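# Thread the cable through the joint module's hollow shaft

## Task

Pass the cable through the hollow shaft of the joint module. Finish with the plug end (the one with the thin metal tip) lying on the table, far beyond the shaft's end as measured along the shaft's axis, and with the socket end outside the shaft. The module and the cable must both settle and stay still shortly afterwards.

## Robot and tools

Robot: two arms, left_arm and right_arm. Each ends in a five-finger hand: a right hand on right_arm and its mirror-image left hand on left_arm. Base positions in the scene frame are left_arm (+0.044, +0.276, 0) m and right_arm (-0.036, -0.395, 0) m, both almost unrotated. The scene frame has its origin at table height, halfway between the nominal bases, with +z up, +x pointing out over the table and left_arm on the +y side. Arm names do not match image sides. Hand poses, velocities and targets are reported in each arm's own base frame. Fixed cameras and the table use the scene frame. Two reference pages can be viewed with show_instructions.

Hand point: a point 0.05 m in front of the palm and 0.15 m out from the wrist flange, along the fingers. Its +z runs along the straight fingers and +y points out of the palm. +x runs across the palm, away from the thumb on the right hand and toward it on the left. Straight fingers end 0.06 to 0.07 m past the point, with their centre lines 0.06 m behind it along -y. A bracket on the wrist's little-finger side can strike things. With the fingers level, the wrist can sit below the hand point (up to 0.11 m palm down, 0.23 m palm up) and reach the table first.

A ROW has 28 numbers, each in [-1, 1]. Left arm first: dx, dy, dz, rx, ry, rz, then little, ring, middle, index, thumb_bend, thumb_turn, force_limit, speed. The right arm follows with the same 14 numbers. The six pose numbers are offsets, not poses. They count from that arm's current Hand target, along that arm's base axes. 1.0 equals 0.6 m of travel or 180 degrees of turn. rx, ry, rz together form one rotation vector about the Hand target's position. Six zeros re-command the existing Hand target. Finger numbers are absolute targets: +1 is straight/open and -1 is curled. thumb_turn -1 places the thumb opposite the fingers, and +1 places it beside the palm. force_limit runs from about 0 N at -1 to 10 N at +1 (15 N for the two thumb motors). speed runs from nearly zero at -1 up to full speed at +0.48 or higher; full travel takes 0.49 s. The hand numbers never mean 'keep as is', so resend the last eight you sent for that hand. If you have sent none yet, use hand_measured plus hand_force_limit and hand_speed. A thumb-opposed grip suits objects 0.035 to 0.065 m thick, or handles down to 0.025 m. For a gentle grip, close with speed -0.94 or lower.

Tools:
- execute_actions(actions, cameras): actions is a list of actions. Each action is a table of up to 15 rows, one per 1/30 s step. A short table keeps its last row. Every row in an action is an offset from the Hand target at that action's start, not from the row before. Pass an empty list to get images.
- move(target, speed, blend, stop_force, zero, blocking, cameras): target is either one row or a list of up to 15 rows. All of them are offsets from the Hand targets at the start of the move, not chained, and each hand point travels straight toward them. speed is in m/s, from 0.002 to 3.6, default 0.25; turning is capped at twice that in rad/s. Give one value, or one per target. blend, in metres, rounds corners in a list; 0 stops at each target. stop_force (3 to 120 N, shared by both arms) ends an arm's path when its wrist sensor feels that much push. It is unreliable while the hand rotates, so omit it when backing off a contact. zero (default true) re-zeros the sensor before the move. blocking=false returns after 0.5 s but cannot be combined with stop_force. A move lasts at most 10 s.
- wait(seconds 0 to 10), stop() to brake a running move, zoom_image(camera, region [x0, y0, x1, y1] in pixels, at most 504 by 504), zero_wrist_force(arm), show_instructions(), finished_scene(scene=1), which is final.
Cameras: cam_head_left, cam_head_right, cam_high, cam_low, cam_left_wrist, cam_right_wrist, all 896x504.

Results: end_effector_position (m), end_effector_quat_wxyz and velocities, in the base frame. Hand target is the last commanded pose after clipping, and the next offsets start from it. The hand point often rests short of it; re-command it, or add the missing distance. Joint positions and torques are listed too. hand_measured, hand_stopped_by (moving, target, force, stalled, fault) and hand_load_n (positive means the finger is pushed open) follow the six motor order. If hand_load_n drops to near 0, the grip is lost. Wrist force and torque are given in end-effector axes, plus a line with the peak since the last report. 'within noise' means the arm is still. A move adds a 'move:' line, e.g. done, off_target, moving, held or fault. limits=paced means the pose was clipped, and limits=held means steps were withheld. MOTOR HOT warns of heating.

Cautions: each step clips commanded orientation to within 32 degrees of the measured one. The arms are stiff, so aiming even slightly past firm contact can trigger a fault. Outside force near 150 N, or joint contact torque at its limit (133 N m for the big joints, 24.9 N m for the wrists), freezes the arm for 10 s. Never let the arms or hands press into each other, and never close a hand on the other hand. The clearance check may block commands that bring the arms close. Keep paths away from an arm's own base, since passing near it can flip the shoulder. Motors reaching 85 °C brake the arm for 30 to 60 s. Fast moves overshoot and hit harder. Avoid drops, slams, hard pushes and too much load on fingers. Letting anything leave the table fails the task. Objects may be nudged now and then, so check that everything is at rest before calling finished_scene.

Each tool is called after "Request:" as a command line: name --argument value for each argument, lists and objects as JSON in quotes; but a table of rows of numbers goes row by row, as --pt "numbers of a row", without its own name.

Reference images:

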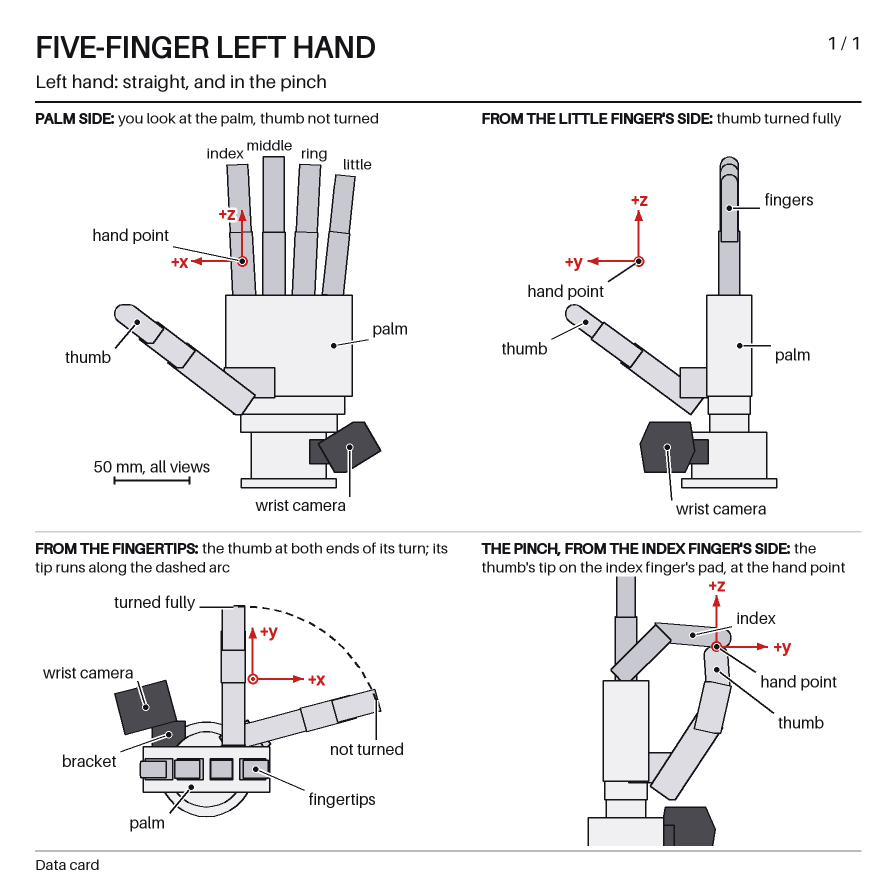

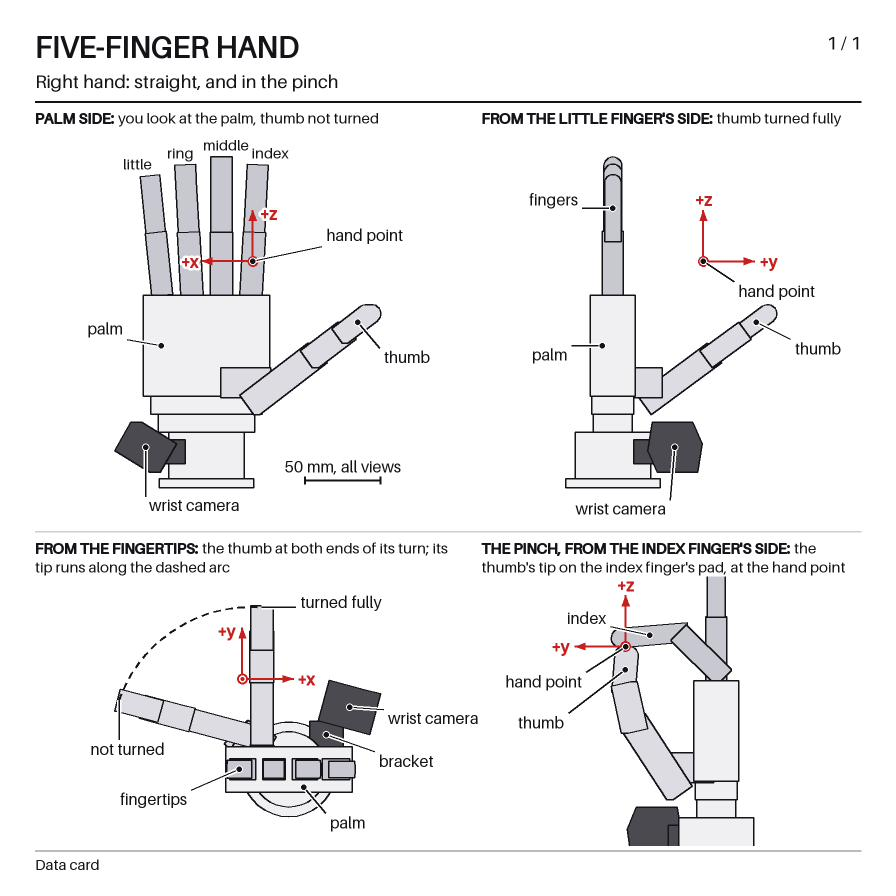

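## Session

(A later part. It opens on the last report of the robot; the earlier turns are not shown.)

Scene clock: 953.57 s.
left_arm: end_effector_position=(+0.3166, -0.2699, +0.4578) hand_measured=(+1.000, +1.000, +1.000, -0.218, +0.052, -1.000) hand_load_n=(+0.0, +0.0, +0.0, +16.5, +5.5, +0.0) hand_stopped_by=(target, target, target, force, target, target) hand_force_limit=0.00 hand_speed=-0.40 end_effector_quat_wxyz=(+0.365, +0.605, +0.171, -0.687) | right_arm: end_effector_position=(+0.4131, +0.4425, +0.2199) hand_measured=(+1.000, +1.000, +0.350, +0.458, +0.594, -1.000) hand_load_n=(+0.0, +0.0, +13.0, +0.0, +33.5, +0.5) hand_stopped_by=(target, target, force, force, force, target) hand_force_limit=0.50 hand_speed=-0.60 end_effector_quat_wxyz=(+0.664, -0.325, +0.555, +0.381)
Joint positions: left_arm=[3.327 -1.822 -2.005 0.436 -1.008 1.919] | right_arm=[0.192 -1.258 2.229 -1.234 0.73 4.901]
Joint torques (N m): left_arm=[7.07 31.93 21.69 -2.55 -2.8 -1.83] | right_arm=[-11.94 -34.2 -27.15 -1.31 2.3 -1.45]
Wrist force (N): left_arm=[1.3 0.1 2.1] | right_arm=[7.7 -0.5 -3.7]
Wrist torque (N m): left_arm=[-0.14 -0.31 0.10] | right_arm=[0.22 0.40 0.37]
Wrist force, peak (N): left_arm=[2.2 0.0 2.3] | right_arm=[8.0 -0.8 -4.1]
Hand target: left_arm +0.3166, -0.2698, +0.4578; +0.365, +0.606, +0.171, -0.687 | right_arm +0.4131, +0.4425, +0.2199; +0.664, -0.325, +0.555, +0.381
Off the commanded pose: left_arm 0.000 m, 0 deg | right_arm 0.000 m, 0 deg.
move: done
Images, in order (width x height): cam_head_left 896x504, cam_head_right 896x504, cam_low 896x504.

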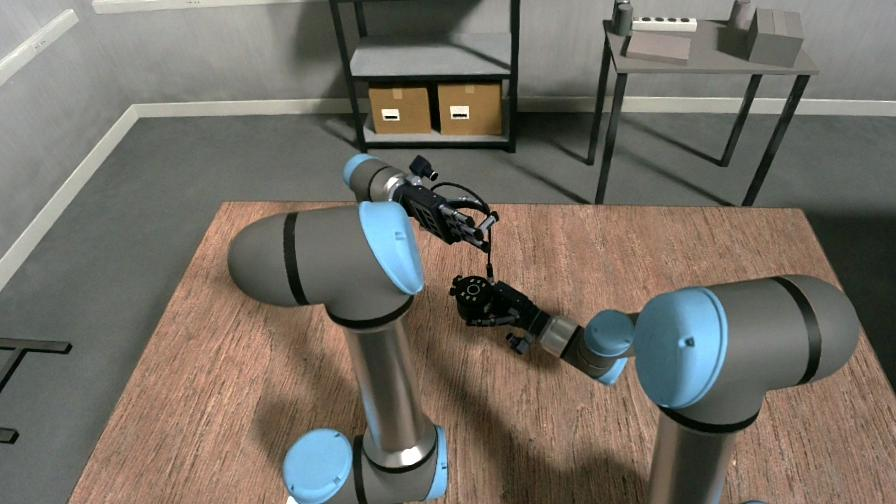

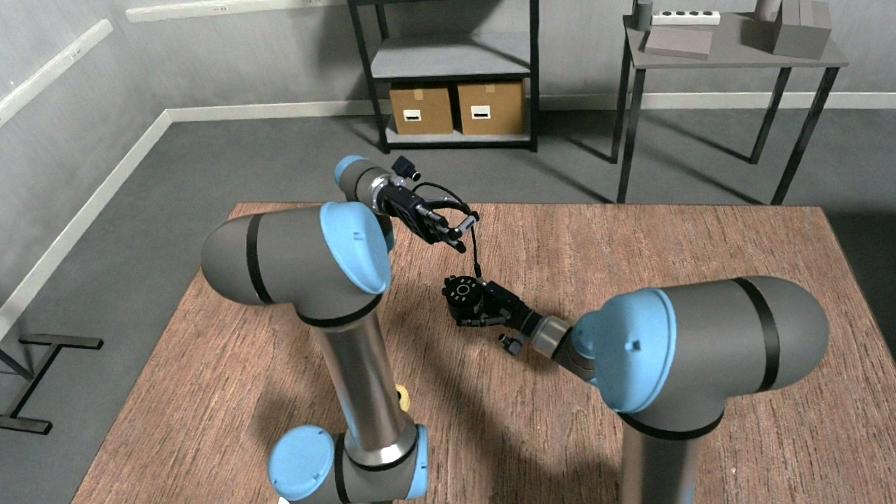

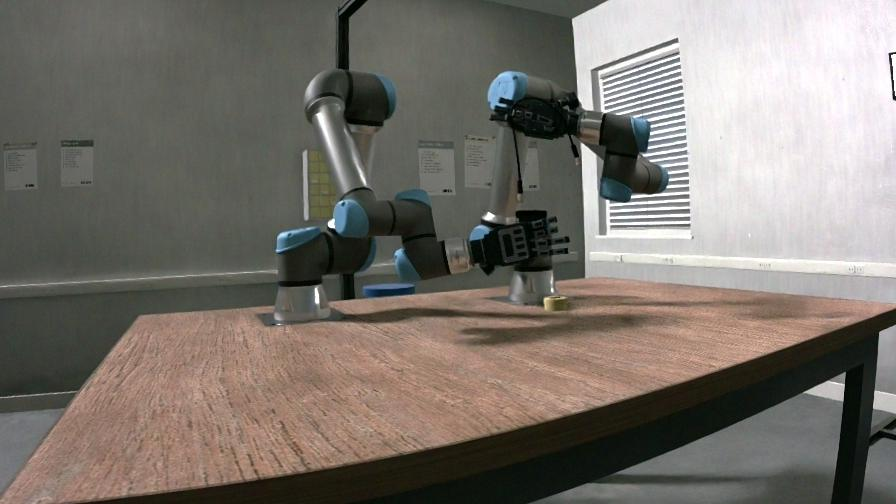

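Request:
move --target '[-0.015,0.043,0.035,0,0,0,1,1,1,-0.7,0.05,-1,0,-0.4,0,0,0,0,0,0,1,1,-0.6,-0.55,-0.2,-1,0.5,-0.6]' --speed 0.08 --cameras '["cam_head_left","cam_head_right","cam_low","cam_high","cam_left_wrist"]'

Request:
zoom_image --camera "cam_head_right" --region '[400, 200, 520, 340]'

Request:
zoom_image --camera "cam_low" --region '[460, 100, 600, 260]'

Request:
zoom_image --camera "cam_high" --region '[440, 60, 600, 220]'

Scene clock: 964.03 s.
left_arm: end_effector_position=(+0.3075, -0.2440, +0.4788) hand_measured=(+1.000, +1.000, +1.000, -0.218, +0.052, -1.000) hand_load_n=(+0.0, +0.0, +0.0, +16.0, +5.5, +0.0) hand_stopped_by=(target, target, target, force, target, target) hand_force_limit=0.00 hand_speed=-0.40 end_effector_quat_wxyz=(+0.364, +0.605, +0.171, -0.687) | right_arm: end_effector_position=(+0.4131, +0.4425, +0.2199) hand_measured=(+1.000, +1.000, +0.350, +0.458, +0.594, -1.000) hand_load_n=(+0.0, +0.0, +13.5, +0.0, +33.0, +0.5) hand_stopped_by=(target, target, force, force, force, target) hand_force_limit=0.50 hand_speed=-0.60 end_effector_quat_wxyz=(+0.664, -0.325, +0.555, +0.381)
Joint positions: left_arm=[3.39 -1.766 -2.01 0.395 -1.069 1.901] | right_arm=[0.192 -1.258 2.229 -1.234 0.73 4.901]
Joint torques (N m): left_arm=[-8.26 15.71 10.96 1.46 1.86 1.81] | right_arm=[-11.52 -33.47 -26.66 -1.87 2.3 -1.71]
Wrist force (N): left_arm=[1.0 0.3 1.9] | right_arm=[7.6 -1.0 -3.6]
Wrist torque (N m): left_arm=[-0.09 -0.26 0.12] | right_arm=[0.13 0.42 0.35]
Wrist force, peak (N): left_arm=[1.6 -0.2 2.3] | right_arm=[8.1 -0.5 -3.8]
Hand target: left_arm +0.3076, -0.2440, +0.4788; +0.365, +0.606, +0.171, -0.687 | right_arm +0.4131, +0.4425, +0.2199; +0.664, -0.325, +0.555, +0.381
Off the commanded pose: left_arm 0.000 m, 0 deg | right_arm 0.000 m, 0 deg.
move: done
Images, in order (width x height): cam_head_left 896x504, cam_head_right 896x504, cam_high 896x504, cam_low 896x504, cam_left_wrist 896x504.

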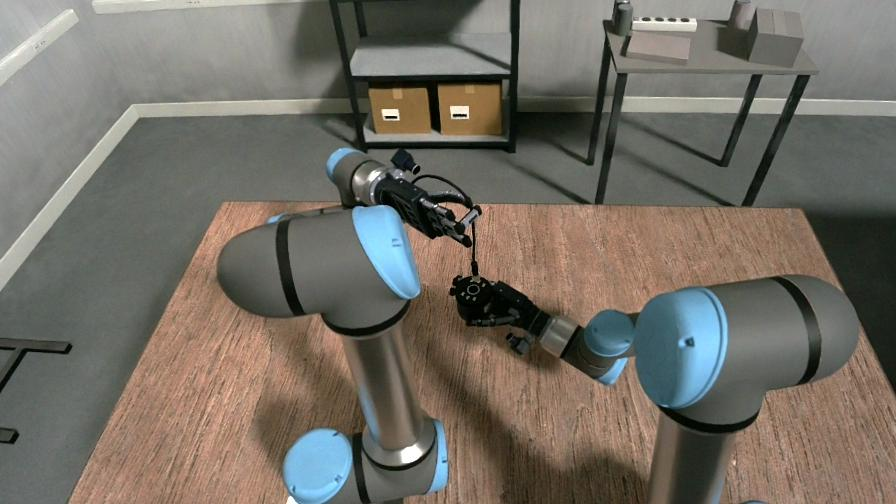

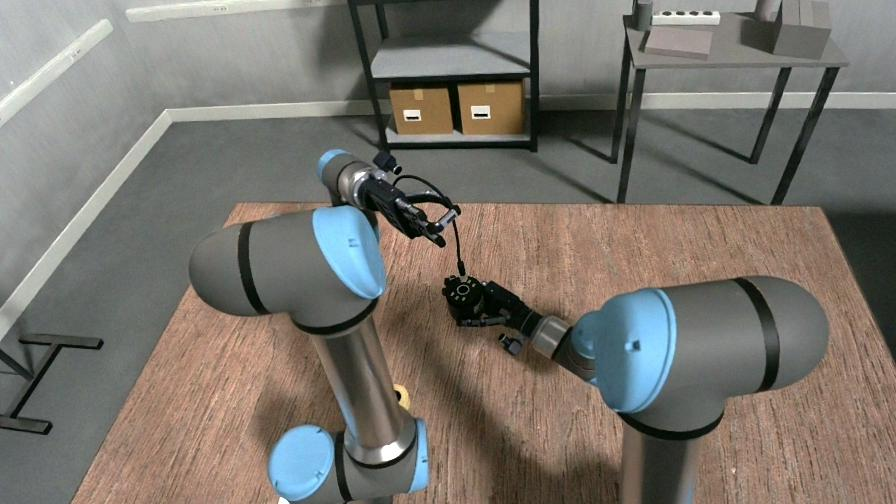

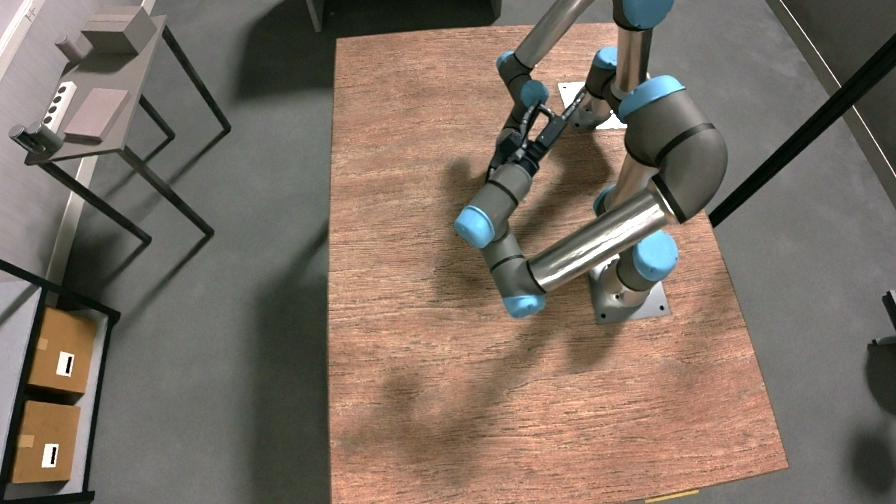

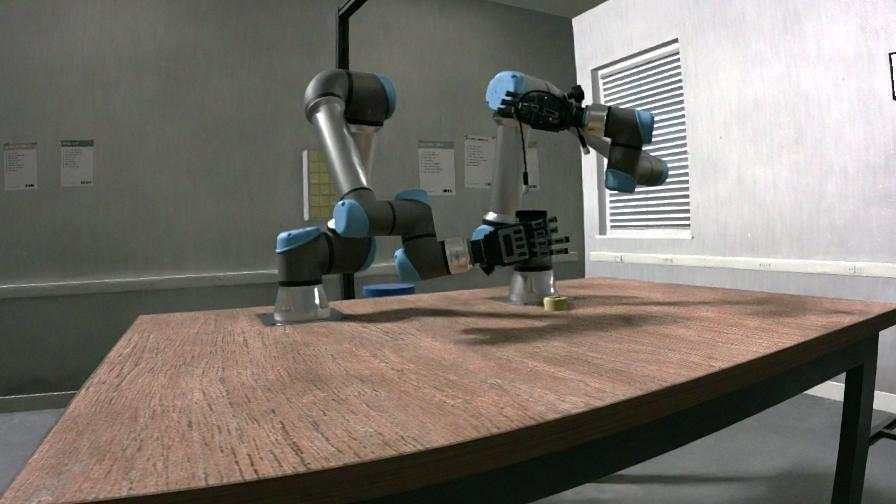

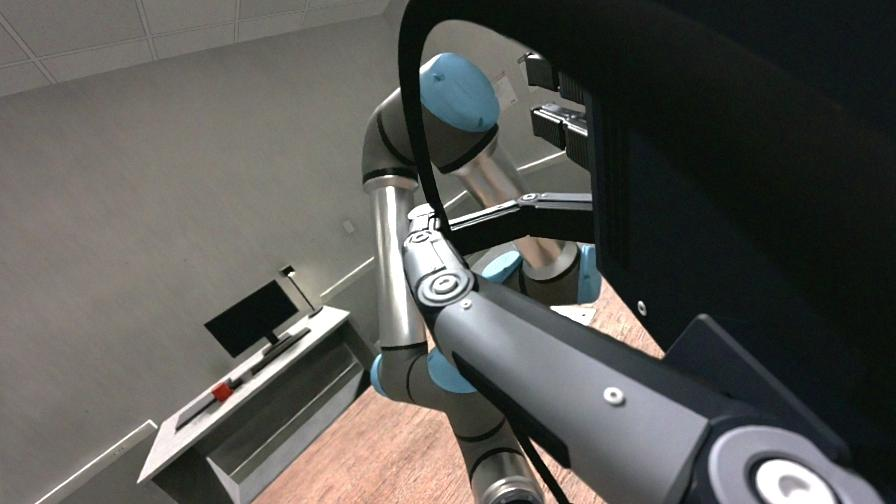

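Scaled by 3.600 from the camera's 896x504 image, which has a finer 1280x720 frame.

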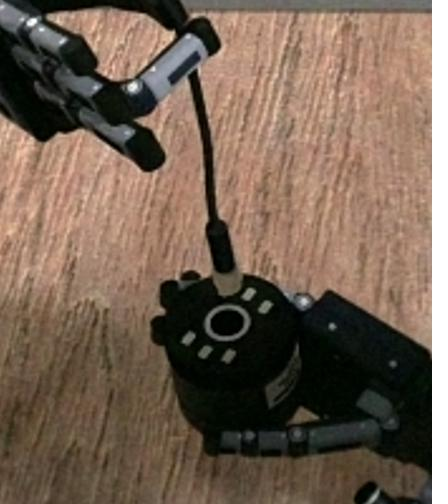

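Scaled by 3.150 from the camera's 896x504 image, which has a finer 1280x720 frame.

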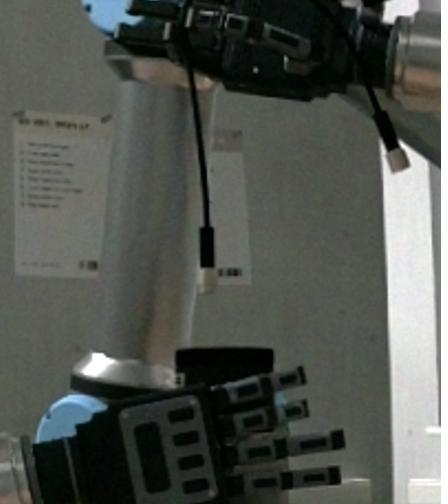

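Scaled by 3.150 from the camera's 896x504 image, which has a finer 1280x720 frame.

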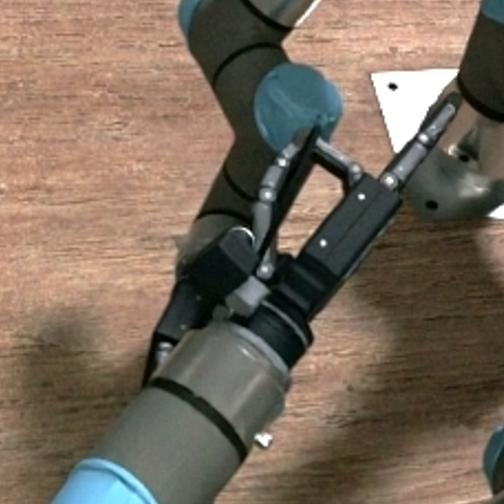

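Request:
move --target '[0.022,0.003,-0.045,0,0,0,1,1,1,-0.7,0.05,-1,0,-0.4,0,0,0,0,0,0,1,1,-0.6,-0.55,-0.2,-1,0.5,-0.6]' --speed 0.06 --cameras '["cam_head_left","cam_head_right","cam_low"]'

Request:
zoom_image --camera "cam_head_right" --region '[420, 220, 510, 340]'

Request:
zoom_image --camera "cam_head_left" --region '[430, 220, 520, 340]'

Request:
zoom_image --camera "cam_low" --region '[480, 140, 580, 240]'

Scene clock: 982.13 s.
left_arm: end_effector_position=(+0.3208, -0.2423, +0.4518) hand_measured=(+1.000, +1.000, +1.000, -0.218, +0.052, -1.000) hand_load_n=(+0.0, +0.0, +0.0, +16.5, +5.5, +0.0) hand_stopped_by=(target, target, target, force, target, target) hand_force_limit=0.00 hand_speed=-0.40 end_effector_quat_wxyz=(+0.365, +0.606, +0.171, -0.686) | right_arm: end_effector_position=(+0.4131, +0.4425, +0.2199) hand_measured=(+1.000, +1.000, +0.350, +0.458, +0.594, -1.000) hand_load_n=(+0.0, +0.0, +13.5, +0.0, +33.5, +0.5) hand_stopped_by=(target, target, force, force, force, target) hand_force_limit=0.50 hand_speed=-0.60 end_effector_quat_wxyz=(+0.664, -0.325, +0.555, +0.381)
Joint positions: left_arm=[3.387 -1.838 -2.004 0.459 -1.066 1.902] | right_arm=[0.192 -1.258 2.229 -1.234 0.73 4.901]
Joint torques (N m): left_arm=[-4.38 32.7 15.08 -3.3 0.93 1.8] | right_arm=[-11.04 -34.61 -25.33 -2.54 2.44 -1.58]
Wrist force (N): left_arm=[1.0 0.2 1.9] | right_arm=[7.6 -0.7 -3.7]
Wrist torque (N m): left_arm=[-0.10 -0.26 0.04] | right_arm=[0.17 0.41 0.35]
Wrist force, peak (N): left_arm=[1.0 0.2 2.3] | right_arm=[8.1 -0.9 -4.0]
Hand target: left_arm +0.3208, -0.2422, +0.4518; +0.365, +0.606, +0.171, -0.687 | right_arm +0.4131, +0.4425, +0.2199; +0.664, -0.325, +0.555, +0.381
Off the commanded pose: left_arm 0.000 m, 0 deg | right_arm 0.000 m, 0 deg.
move: done
Images, in order (width x height): cam_head_left 896x504, cam_head_right 896x504, cam_low 896x504.

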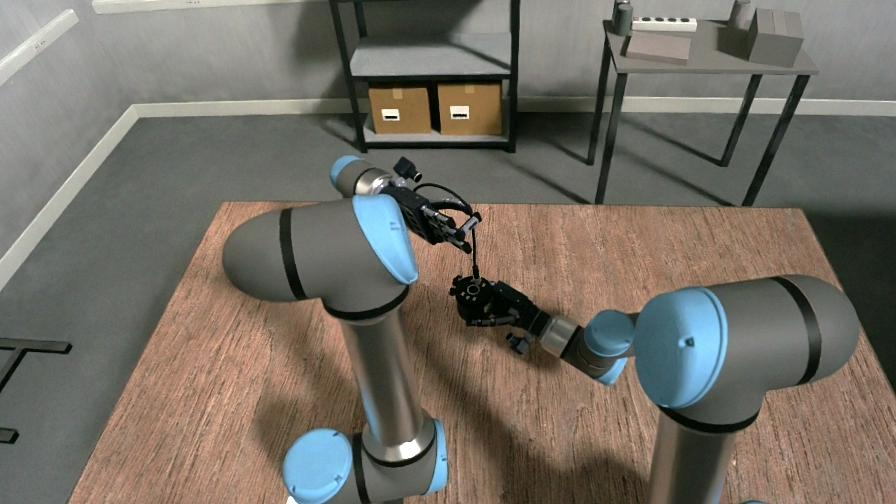

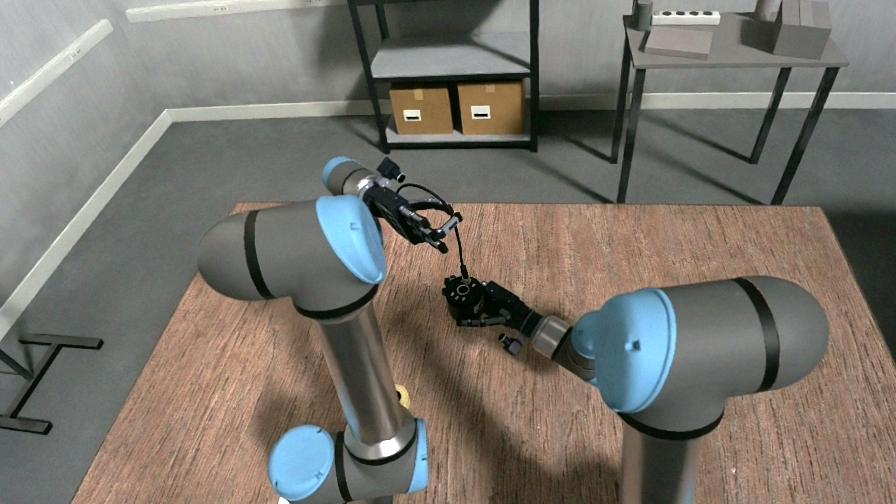

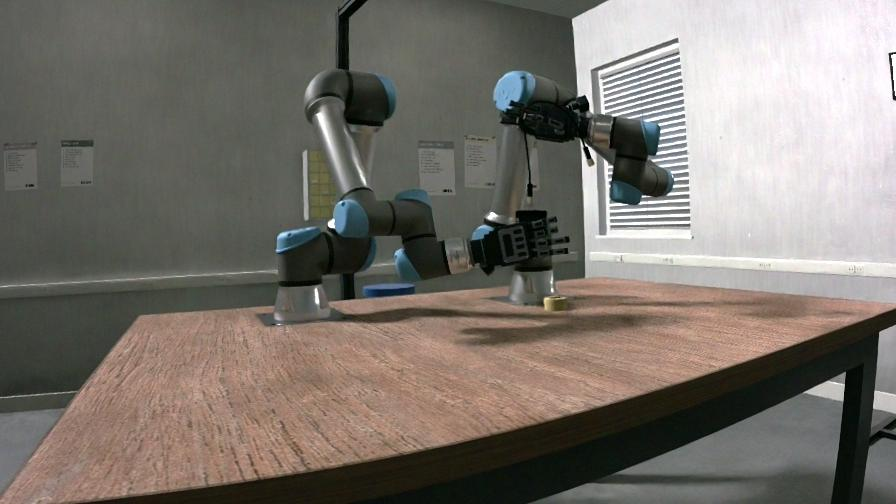

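Scaled by 4.200 from the camera's 896x504 image, which has a finer 1280x720 frame.

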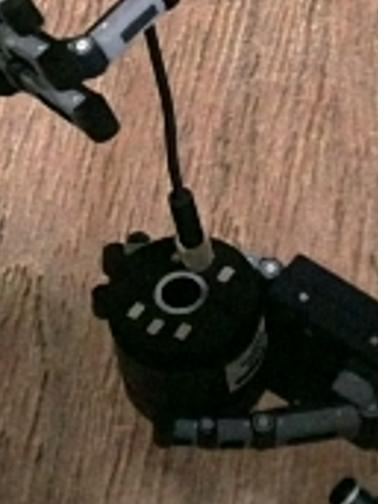

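Scaled by 4.200 from the camera's 896x504 image, which has a finer 1280x720 frame.

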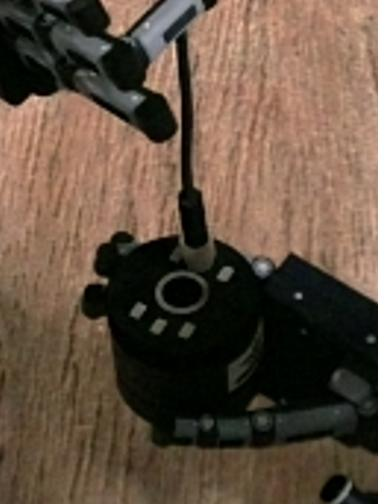

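Scaled by 5.040 from the camera's 896x504 image, which has a finer 1280x720 frame.

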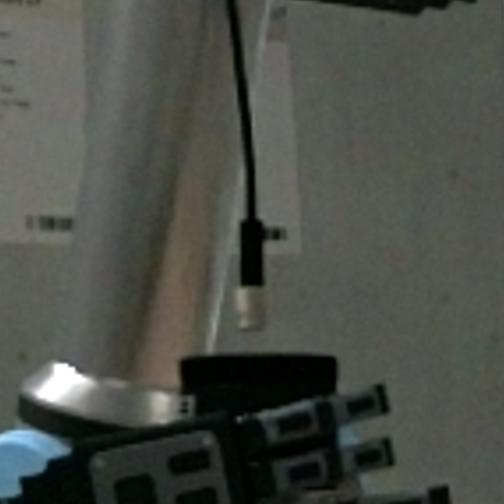

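Request:
move --target '[-0.0065,0.0125,-0.008,0,0,0,1,1,1,-0.7,0.05,-1,0,-0.4,0,0,0,0,0,0,1,1,-0.6,-0.55,-0.2,-1,0.5,-0.6]' --speed 0.04 --cameras '["cam_head_left","cam_head_right","cam_low"]'

Request:
zoom_image --camera "cam_head_right" --region '[440, 260, 485, 315]'

Request:
zoom_image --camera "cam_head_left" --region '[450, 260, 495, 315]'

Request:
zoom_image --camera "cam_low" --region '[500, 180, 560, 240]'

Scene clock: 993.03 s.
left_arm: end_effector_position=(+0.3167, -0.2346, +0.4470) hand_measured=(+1.000, +1.000, +1.000, -0.218, +0.052, -1.000) hand_load_n=(+0.0, +0.0, +0.0, +16.5, +5.5, +0.5) hand_stopped_by=(target, target, target, force, target, target) hand_force_limit=0.00 hand_speed=-0.40 end_effector_quat_wxyz=(+0.364, +0.606, +0.171, -0.687) | right_arm: end_effector_position=(+0.4131, +0.4425, +0.2199) hand_measured=(+1.000, +1.000, +0.350, +0.458, +0.594, -1.000) hand_load_n=(+0.0, +0.0, +13.5, +0.0, +33.0, +0.5) hand_stopped_by=(target, target, force, force, force, target) hand_force_limit=0.50 hand_speed=-0.60 end_effector_quat_wxyz=(+0.664, -0.325, +0.555, +0.381)
Joint positions: left_arm=[3.406 -1.838 -2.02 0.478 -1.085 1.897] | right_arm=[0.192 -1.258 2.229 -1.234 0.73 4.901]
Joint torques (N m): left_arm=[-8.97 25.85 23.5 -3.13 1.85 -0.79] | right_arm=[-9.59 -33.27 -25.13 -2.82 2.28 -1.72]
Wrist force (N): left_arm=[0.9 -0.1 1.9] | right_arm=[7.6 -0.6 -3.7]
Wrist torque (N m): left_arm=[-0.15 -0.24 0.12] | right_arm=[0.20 0.41 0.36]
Wrist force, peak (N): left_arm=[1.1 0.0 2.1] | right_arm=[8.1 -0.5 -3.9]
Hand target: left_arm +0.3169, -0.2347, +0.4470; +0.365, +0.606, +0.171, -0.687 | right_arm +0.4131, +0.4425, +0.2199; +0.664, -0.325, +0.555, +0.381
Off the commanded pose: left_arm 0.000 m, 0 deg | right_arm 0.000 m, 0 deg.
move: done
Images, in order (width x height): cam_head_left 896x504, cam_head_right 896x504, cam_low 896x504.

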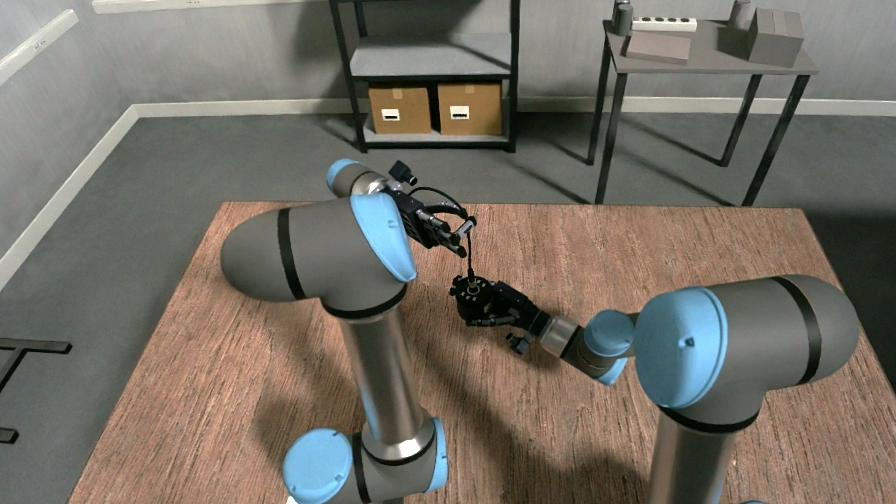

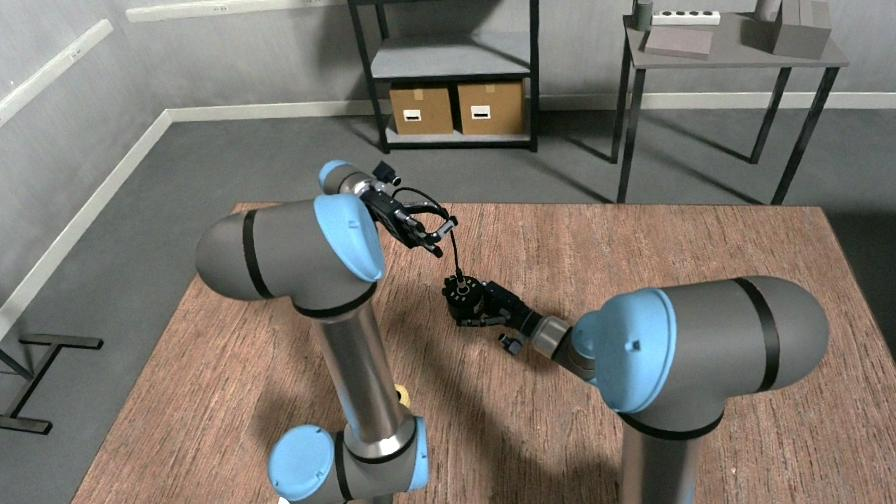

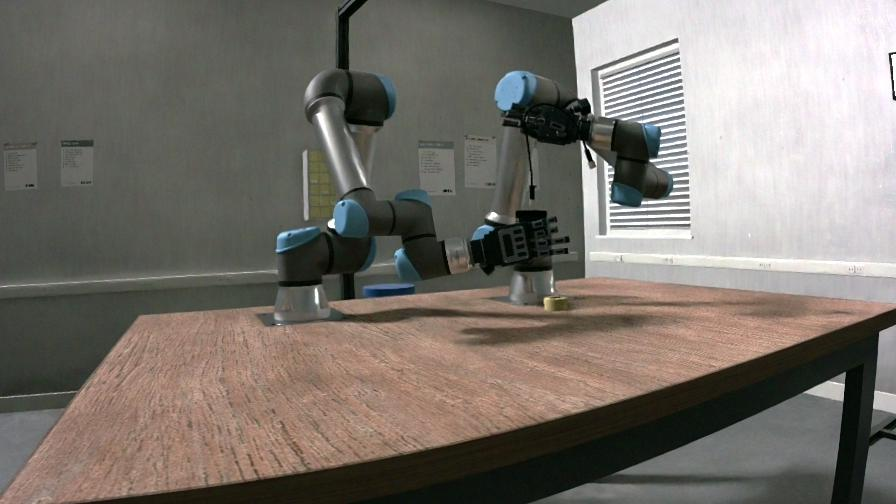

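Scaled by 9.164 from the camera's 896x504 image, which has a finer 1280x720 frame.

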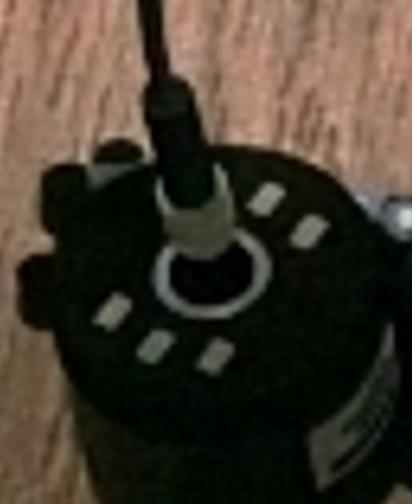

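Scaled by 9.164 from the camera's 896x504 image, which has a finer 1280x720 frame.

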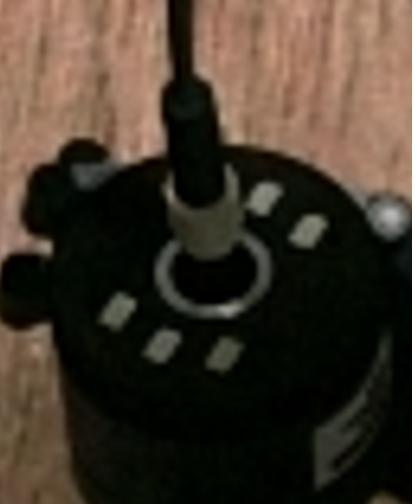

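Scaled by 8.400 from the camera's 896x504 image, which has a finer 1280x720 frame.

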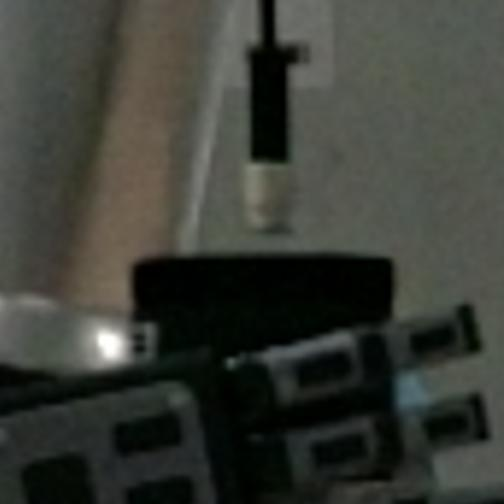

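Request:
move --target '[0.0,-0.0015,-0.035,0,0,0,1,1,1,-0.7,0.05,-1,0,-0.4,0,0,0,0,0,0,1,1,-0.6,-0.55,-0.2,-1,0.5,-0.6]' --speed 0.03 --cameras '["cam_head_left","cam_head_right","cam_low"]'

Request:
zoom_image --camera "cam_head_right" --region '[430, 220, 490, 320]'

Request:
zoom_image --camera "cam_low" --region '[500, 160, 570, 240]'

Scene clock: 1002.77 s.
left_arm: end_effector_position=(+0.3168, -0.2357, +0.4259) hand_measured=(+1.000, +1.000, +1.000, -0.218, +0.052, -1.000) hand_load_n=(+0.0, +0.0, +0.0, +15.5, +6.0, -1.0) hand_stopped_by=(target, target, target, force, target, target) hand_force_limit=0.00 hand_speed=-0.40 end_effector_quat_wxyz=(+0.365, +0.605, +0.171, -0.687) end_effector_velocity=(+0.001, +0.000, +0.001) end_effector_angular_velocity=(+0.001, +0.005, +0.000) | right_arm: end_effector_position=(+0.4131, +0.4425, +0.2199) hand_measured=(+1.000, +1.000, +0.350, +0.458, +0.594, -1.000) hand_load_n=(+0.0, +0.0, +13.0, +0.0, +33.5, +0.0) hand_stopped_by=(target, target, force, force, force, target) hand_force_limit=0.50 hand_speed=-0.60 end_effector_quat_wxyz=(+0.664, -0.325, +0.555, +0.381)
Joint positions: left_arm=[3.404 -1.875 -2.04 0.535 -1.082 1.898] | right_arm=[0.192 -1.258 2.229 -1.234 0.73 4.901]
Joint velocities: left_arm=[0 0.002 0.001 -0.006 0.001 -0.002] | right_arm=[within noise]
Joint torques (N m): left_arm=[-6.66 32.78 22.15 -3.22 1.94 1.71] | right_arm=[-11.42 -33.72 -26.31 -3.1 2.62 -1.54]
Wrist force (N): left_arm=[0.3 0.0 2.2] | right_arm=[8.3 -0.6 -3.9]
Wrist torque (N m): left_arm=[-0.15 -0.23 0.09] | right_arm=[0.20 0.40 0.39]
Wrist force, peak (N): left_arm=[1.0 -0.2 2.1] | right_arm=[8.5 -0.9 -3.8]
Hand target: left_arm +0.3169, -0.2356, +0.4260; +0.365, +0.606, +0.171, -0.687 | right_arm +0.4131, +0.4425, +0.2199; +0.664, -0.325, +0.555, +0.381
Off the commanded pose: left_arm 0.000 m, 0 deg | right_arm 0.000 m, 0 deg.
move: done
Images, in order (width x height): cam_head_left 896x504, cam_head_right 896x504, cam_low 896x504.

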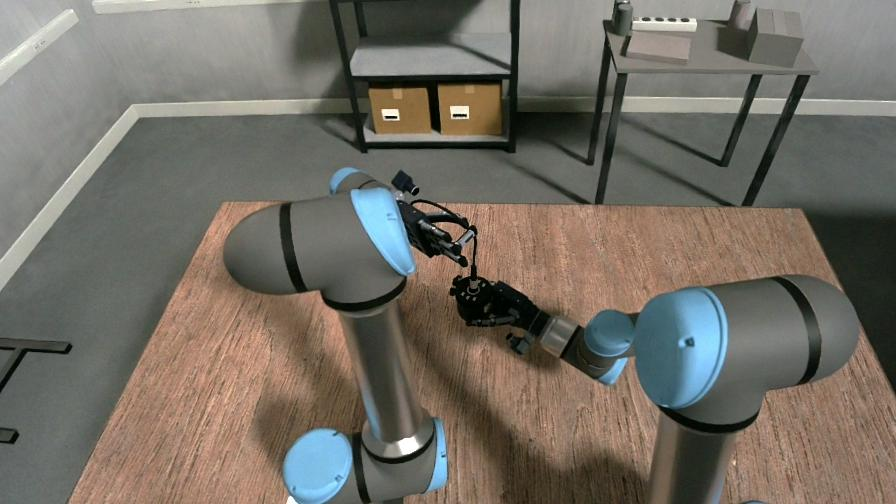

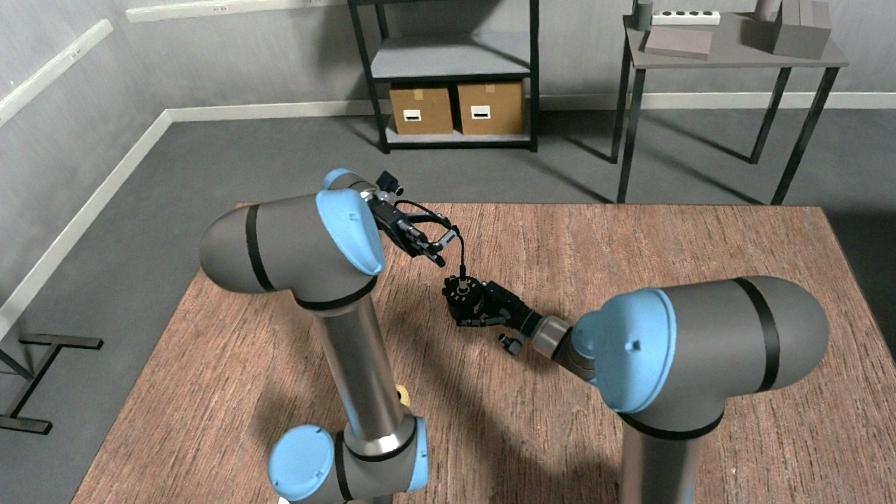

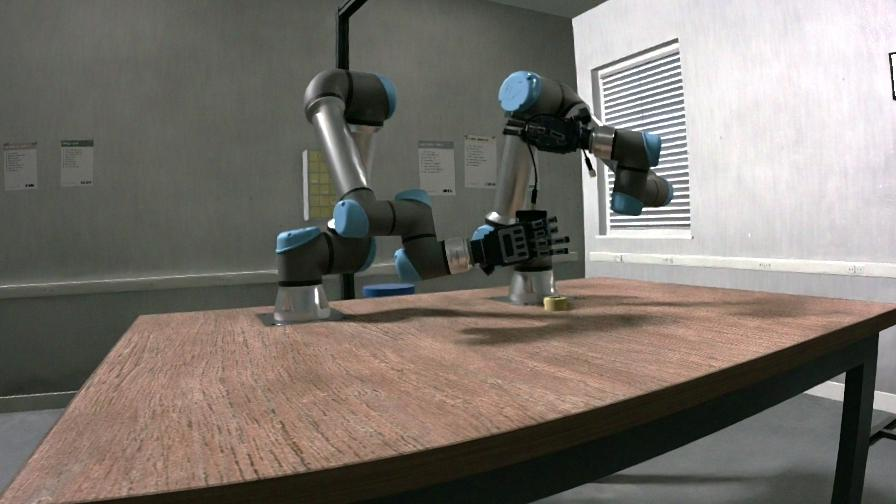

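Scaled by 5.040 from the camera's 896x504 image, which has a finer 1280x720 frame.

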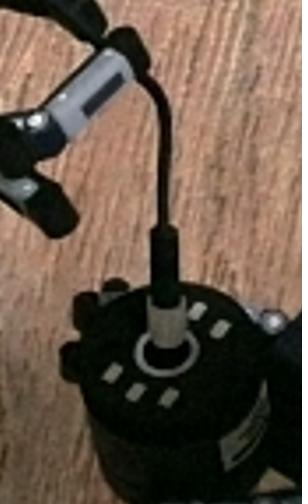

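Scaled by 6.300 from the camera's 896x504 image, which has a finer 1280x720 frame.

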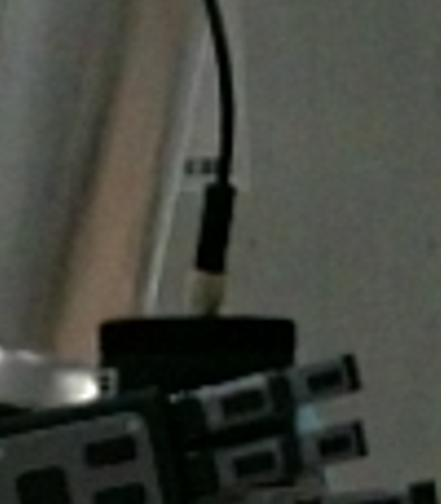

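Request:
move --pt "0 0 0.018 0 0 0 1 1 1 -0.7 0.05 -1 0 -0.4 0 0 0 0 0 0 1 1 -0.6 -0.55 -0.2 -1 0.5 -0.6" --pt "-0.009 0 0.018 0 0 0 1 1 1 -0.7 0.05 -1 0 -0.4 0 0 0 0 0 0 1 1 -0.6 -0.55 -0.2 -1 0.5 -0.6" --speed 0.03 --cameras '["cam_head_left","cam_head_right","cam_low"]'

Request:
zoom_image --camera "cam_head_right" --region '[440, 260, 485, 315]'

Request:
zoom_image --camera "cam_low" --region '[500, 180, 560, 240]'

Scene clock: 1010.97 s.
left_arm: end_effector_position=(+0.3114, -0.2356, +0.4368) hand_measured=(+1.000, +1.000, +1.000, -0.218, +0.052, -1.000) hand_load_n=(+0.0, +0.0, +0.0, +16.0, +6.0, +0.0) hand_stopped_by=(target, target, target, force, target, target) hand_force_limit=0.00 hand_speed=-0.40 end_effector_quat_wxyz=(+0.365, +0.606, +0.171, -0.687) | right_arm: end_effector_position=(+0.4131, +0.4425, +0.2199) hand_measured=(+1.000, +1.000, +0.350, +0.458, +0.594, -1.000) hand_load_n=(+0.0, +0.0, +13.5, +0.0, +33.5, +0.5) hand_stopped_by=(target, target, force, force, force, target) hand_force_limit=0.50 hand_speed=-0.60 end_effector_quat_wxyz=(+0.664, -0.325, +0.555, +0.381)
Joint positions: left_arm=[3.407 -1.844 -2.046 0.511 -1.086 1.897] | right_arm=[0.192 -1.258 2.229 -1.234 0.73 4.901]
Joint torques (N m): left_arm=[-5.88 17.88 24.7 -2.39 -0.24 -1.62] | right_arm=[-9.95 -35.78 -26.6 -3.25 2.51 -1.64]
Wrist force (N): left_arm=[0.7 -0.3 2.1] | right_arm=[8.0 -0.8 -4.0]
Wrist torque (N m): left_arm=[-0.18 -0.25 0.15] | right_arm=[0.19 0.42 0.37]
Wrist force, peak (N): left_arm=[0.3 0.1 2.4] | right_arm=[8.6 -0.7 -4.0]
Hand target: left_arm +0.3115, -0.2356, +0.4368; +0.365, +0.606, +0.171, -0.687 | right_arm +0.4131, +0.4425, +0.2199; +0.664, -0.325, +0.555, +0.381
Off the commanded pose: left_arm 0.000 m, 0 deg | right_arm 0.000 m, 0 deg.
move: done
Images, in order (width x height): cam_head_left 896x504, cam_head_right 896x504, cam_low 896x504.

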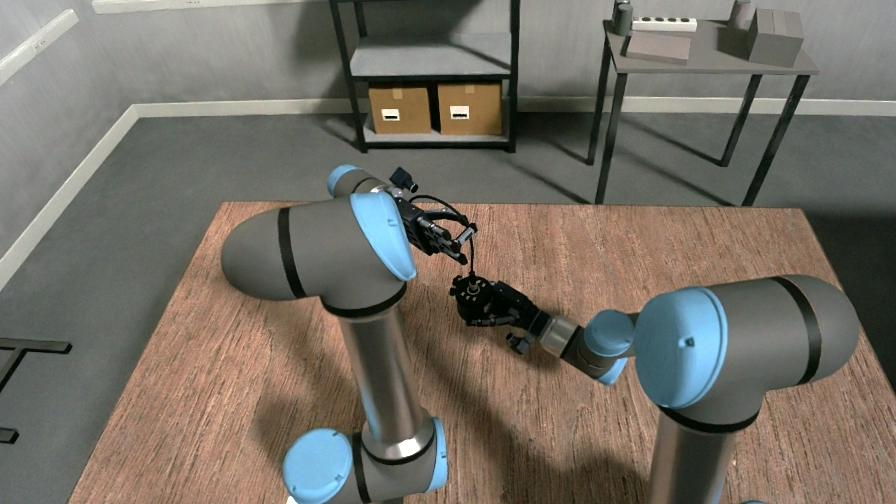

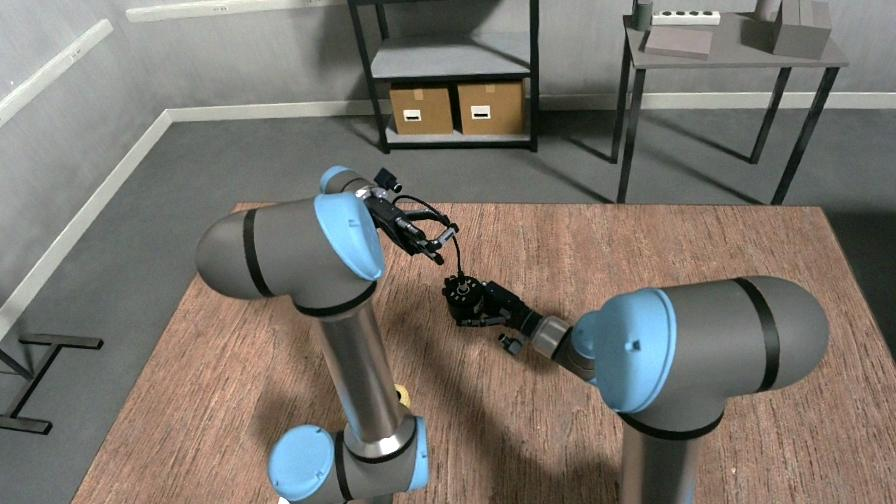

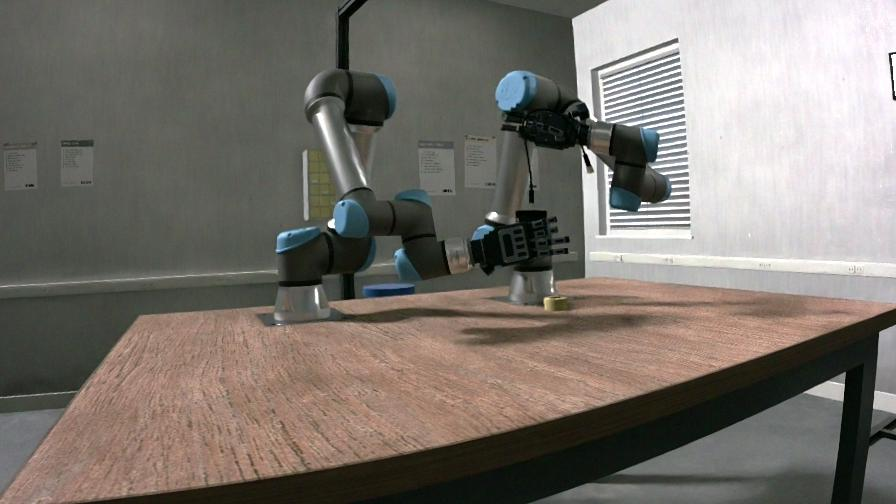

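Scaled by 9.164 from the camera's 896x504 image, which has a finer 1280x720 frame.

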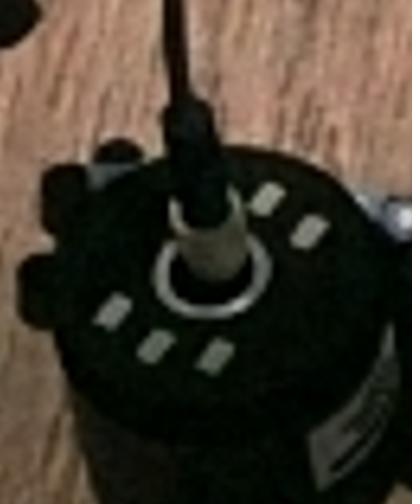

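Scaled by 8.400 from the camera's 896x504 image, which has a finer 1280x720 frame.

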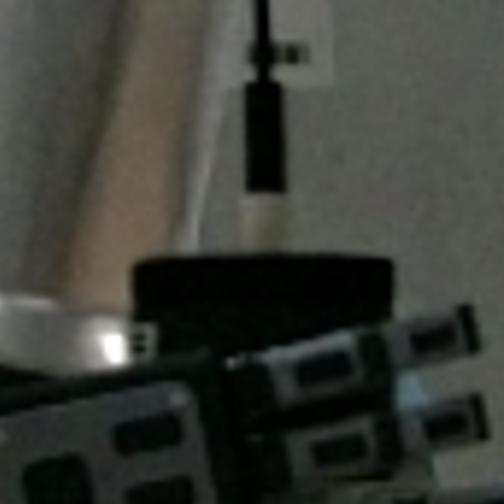

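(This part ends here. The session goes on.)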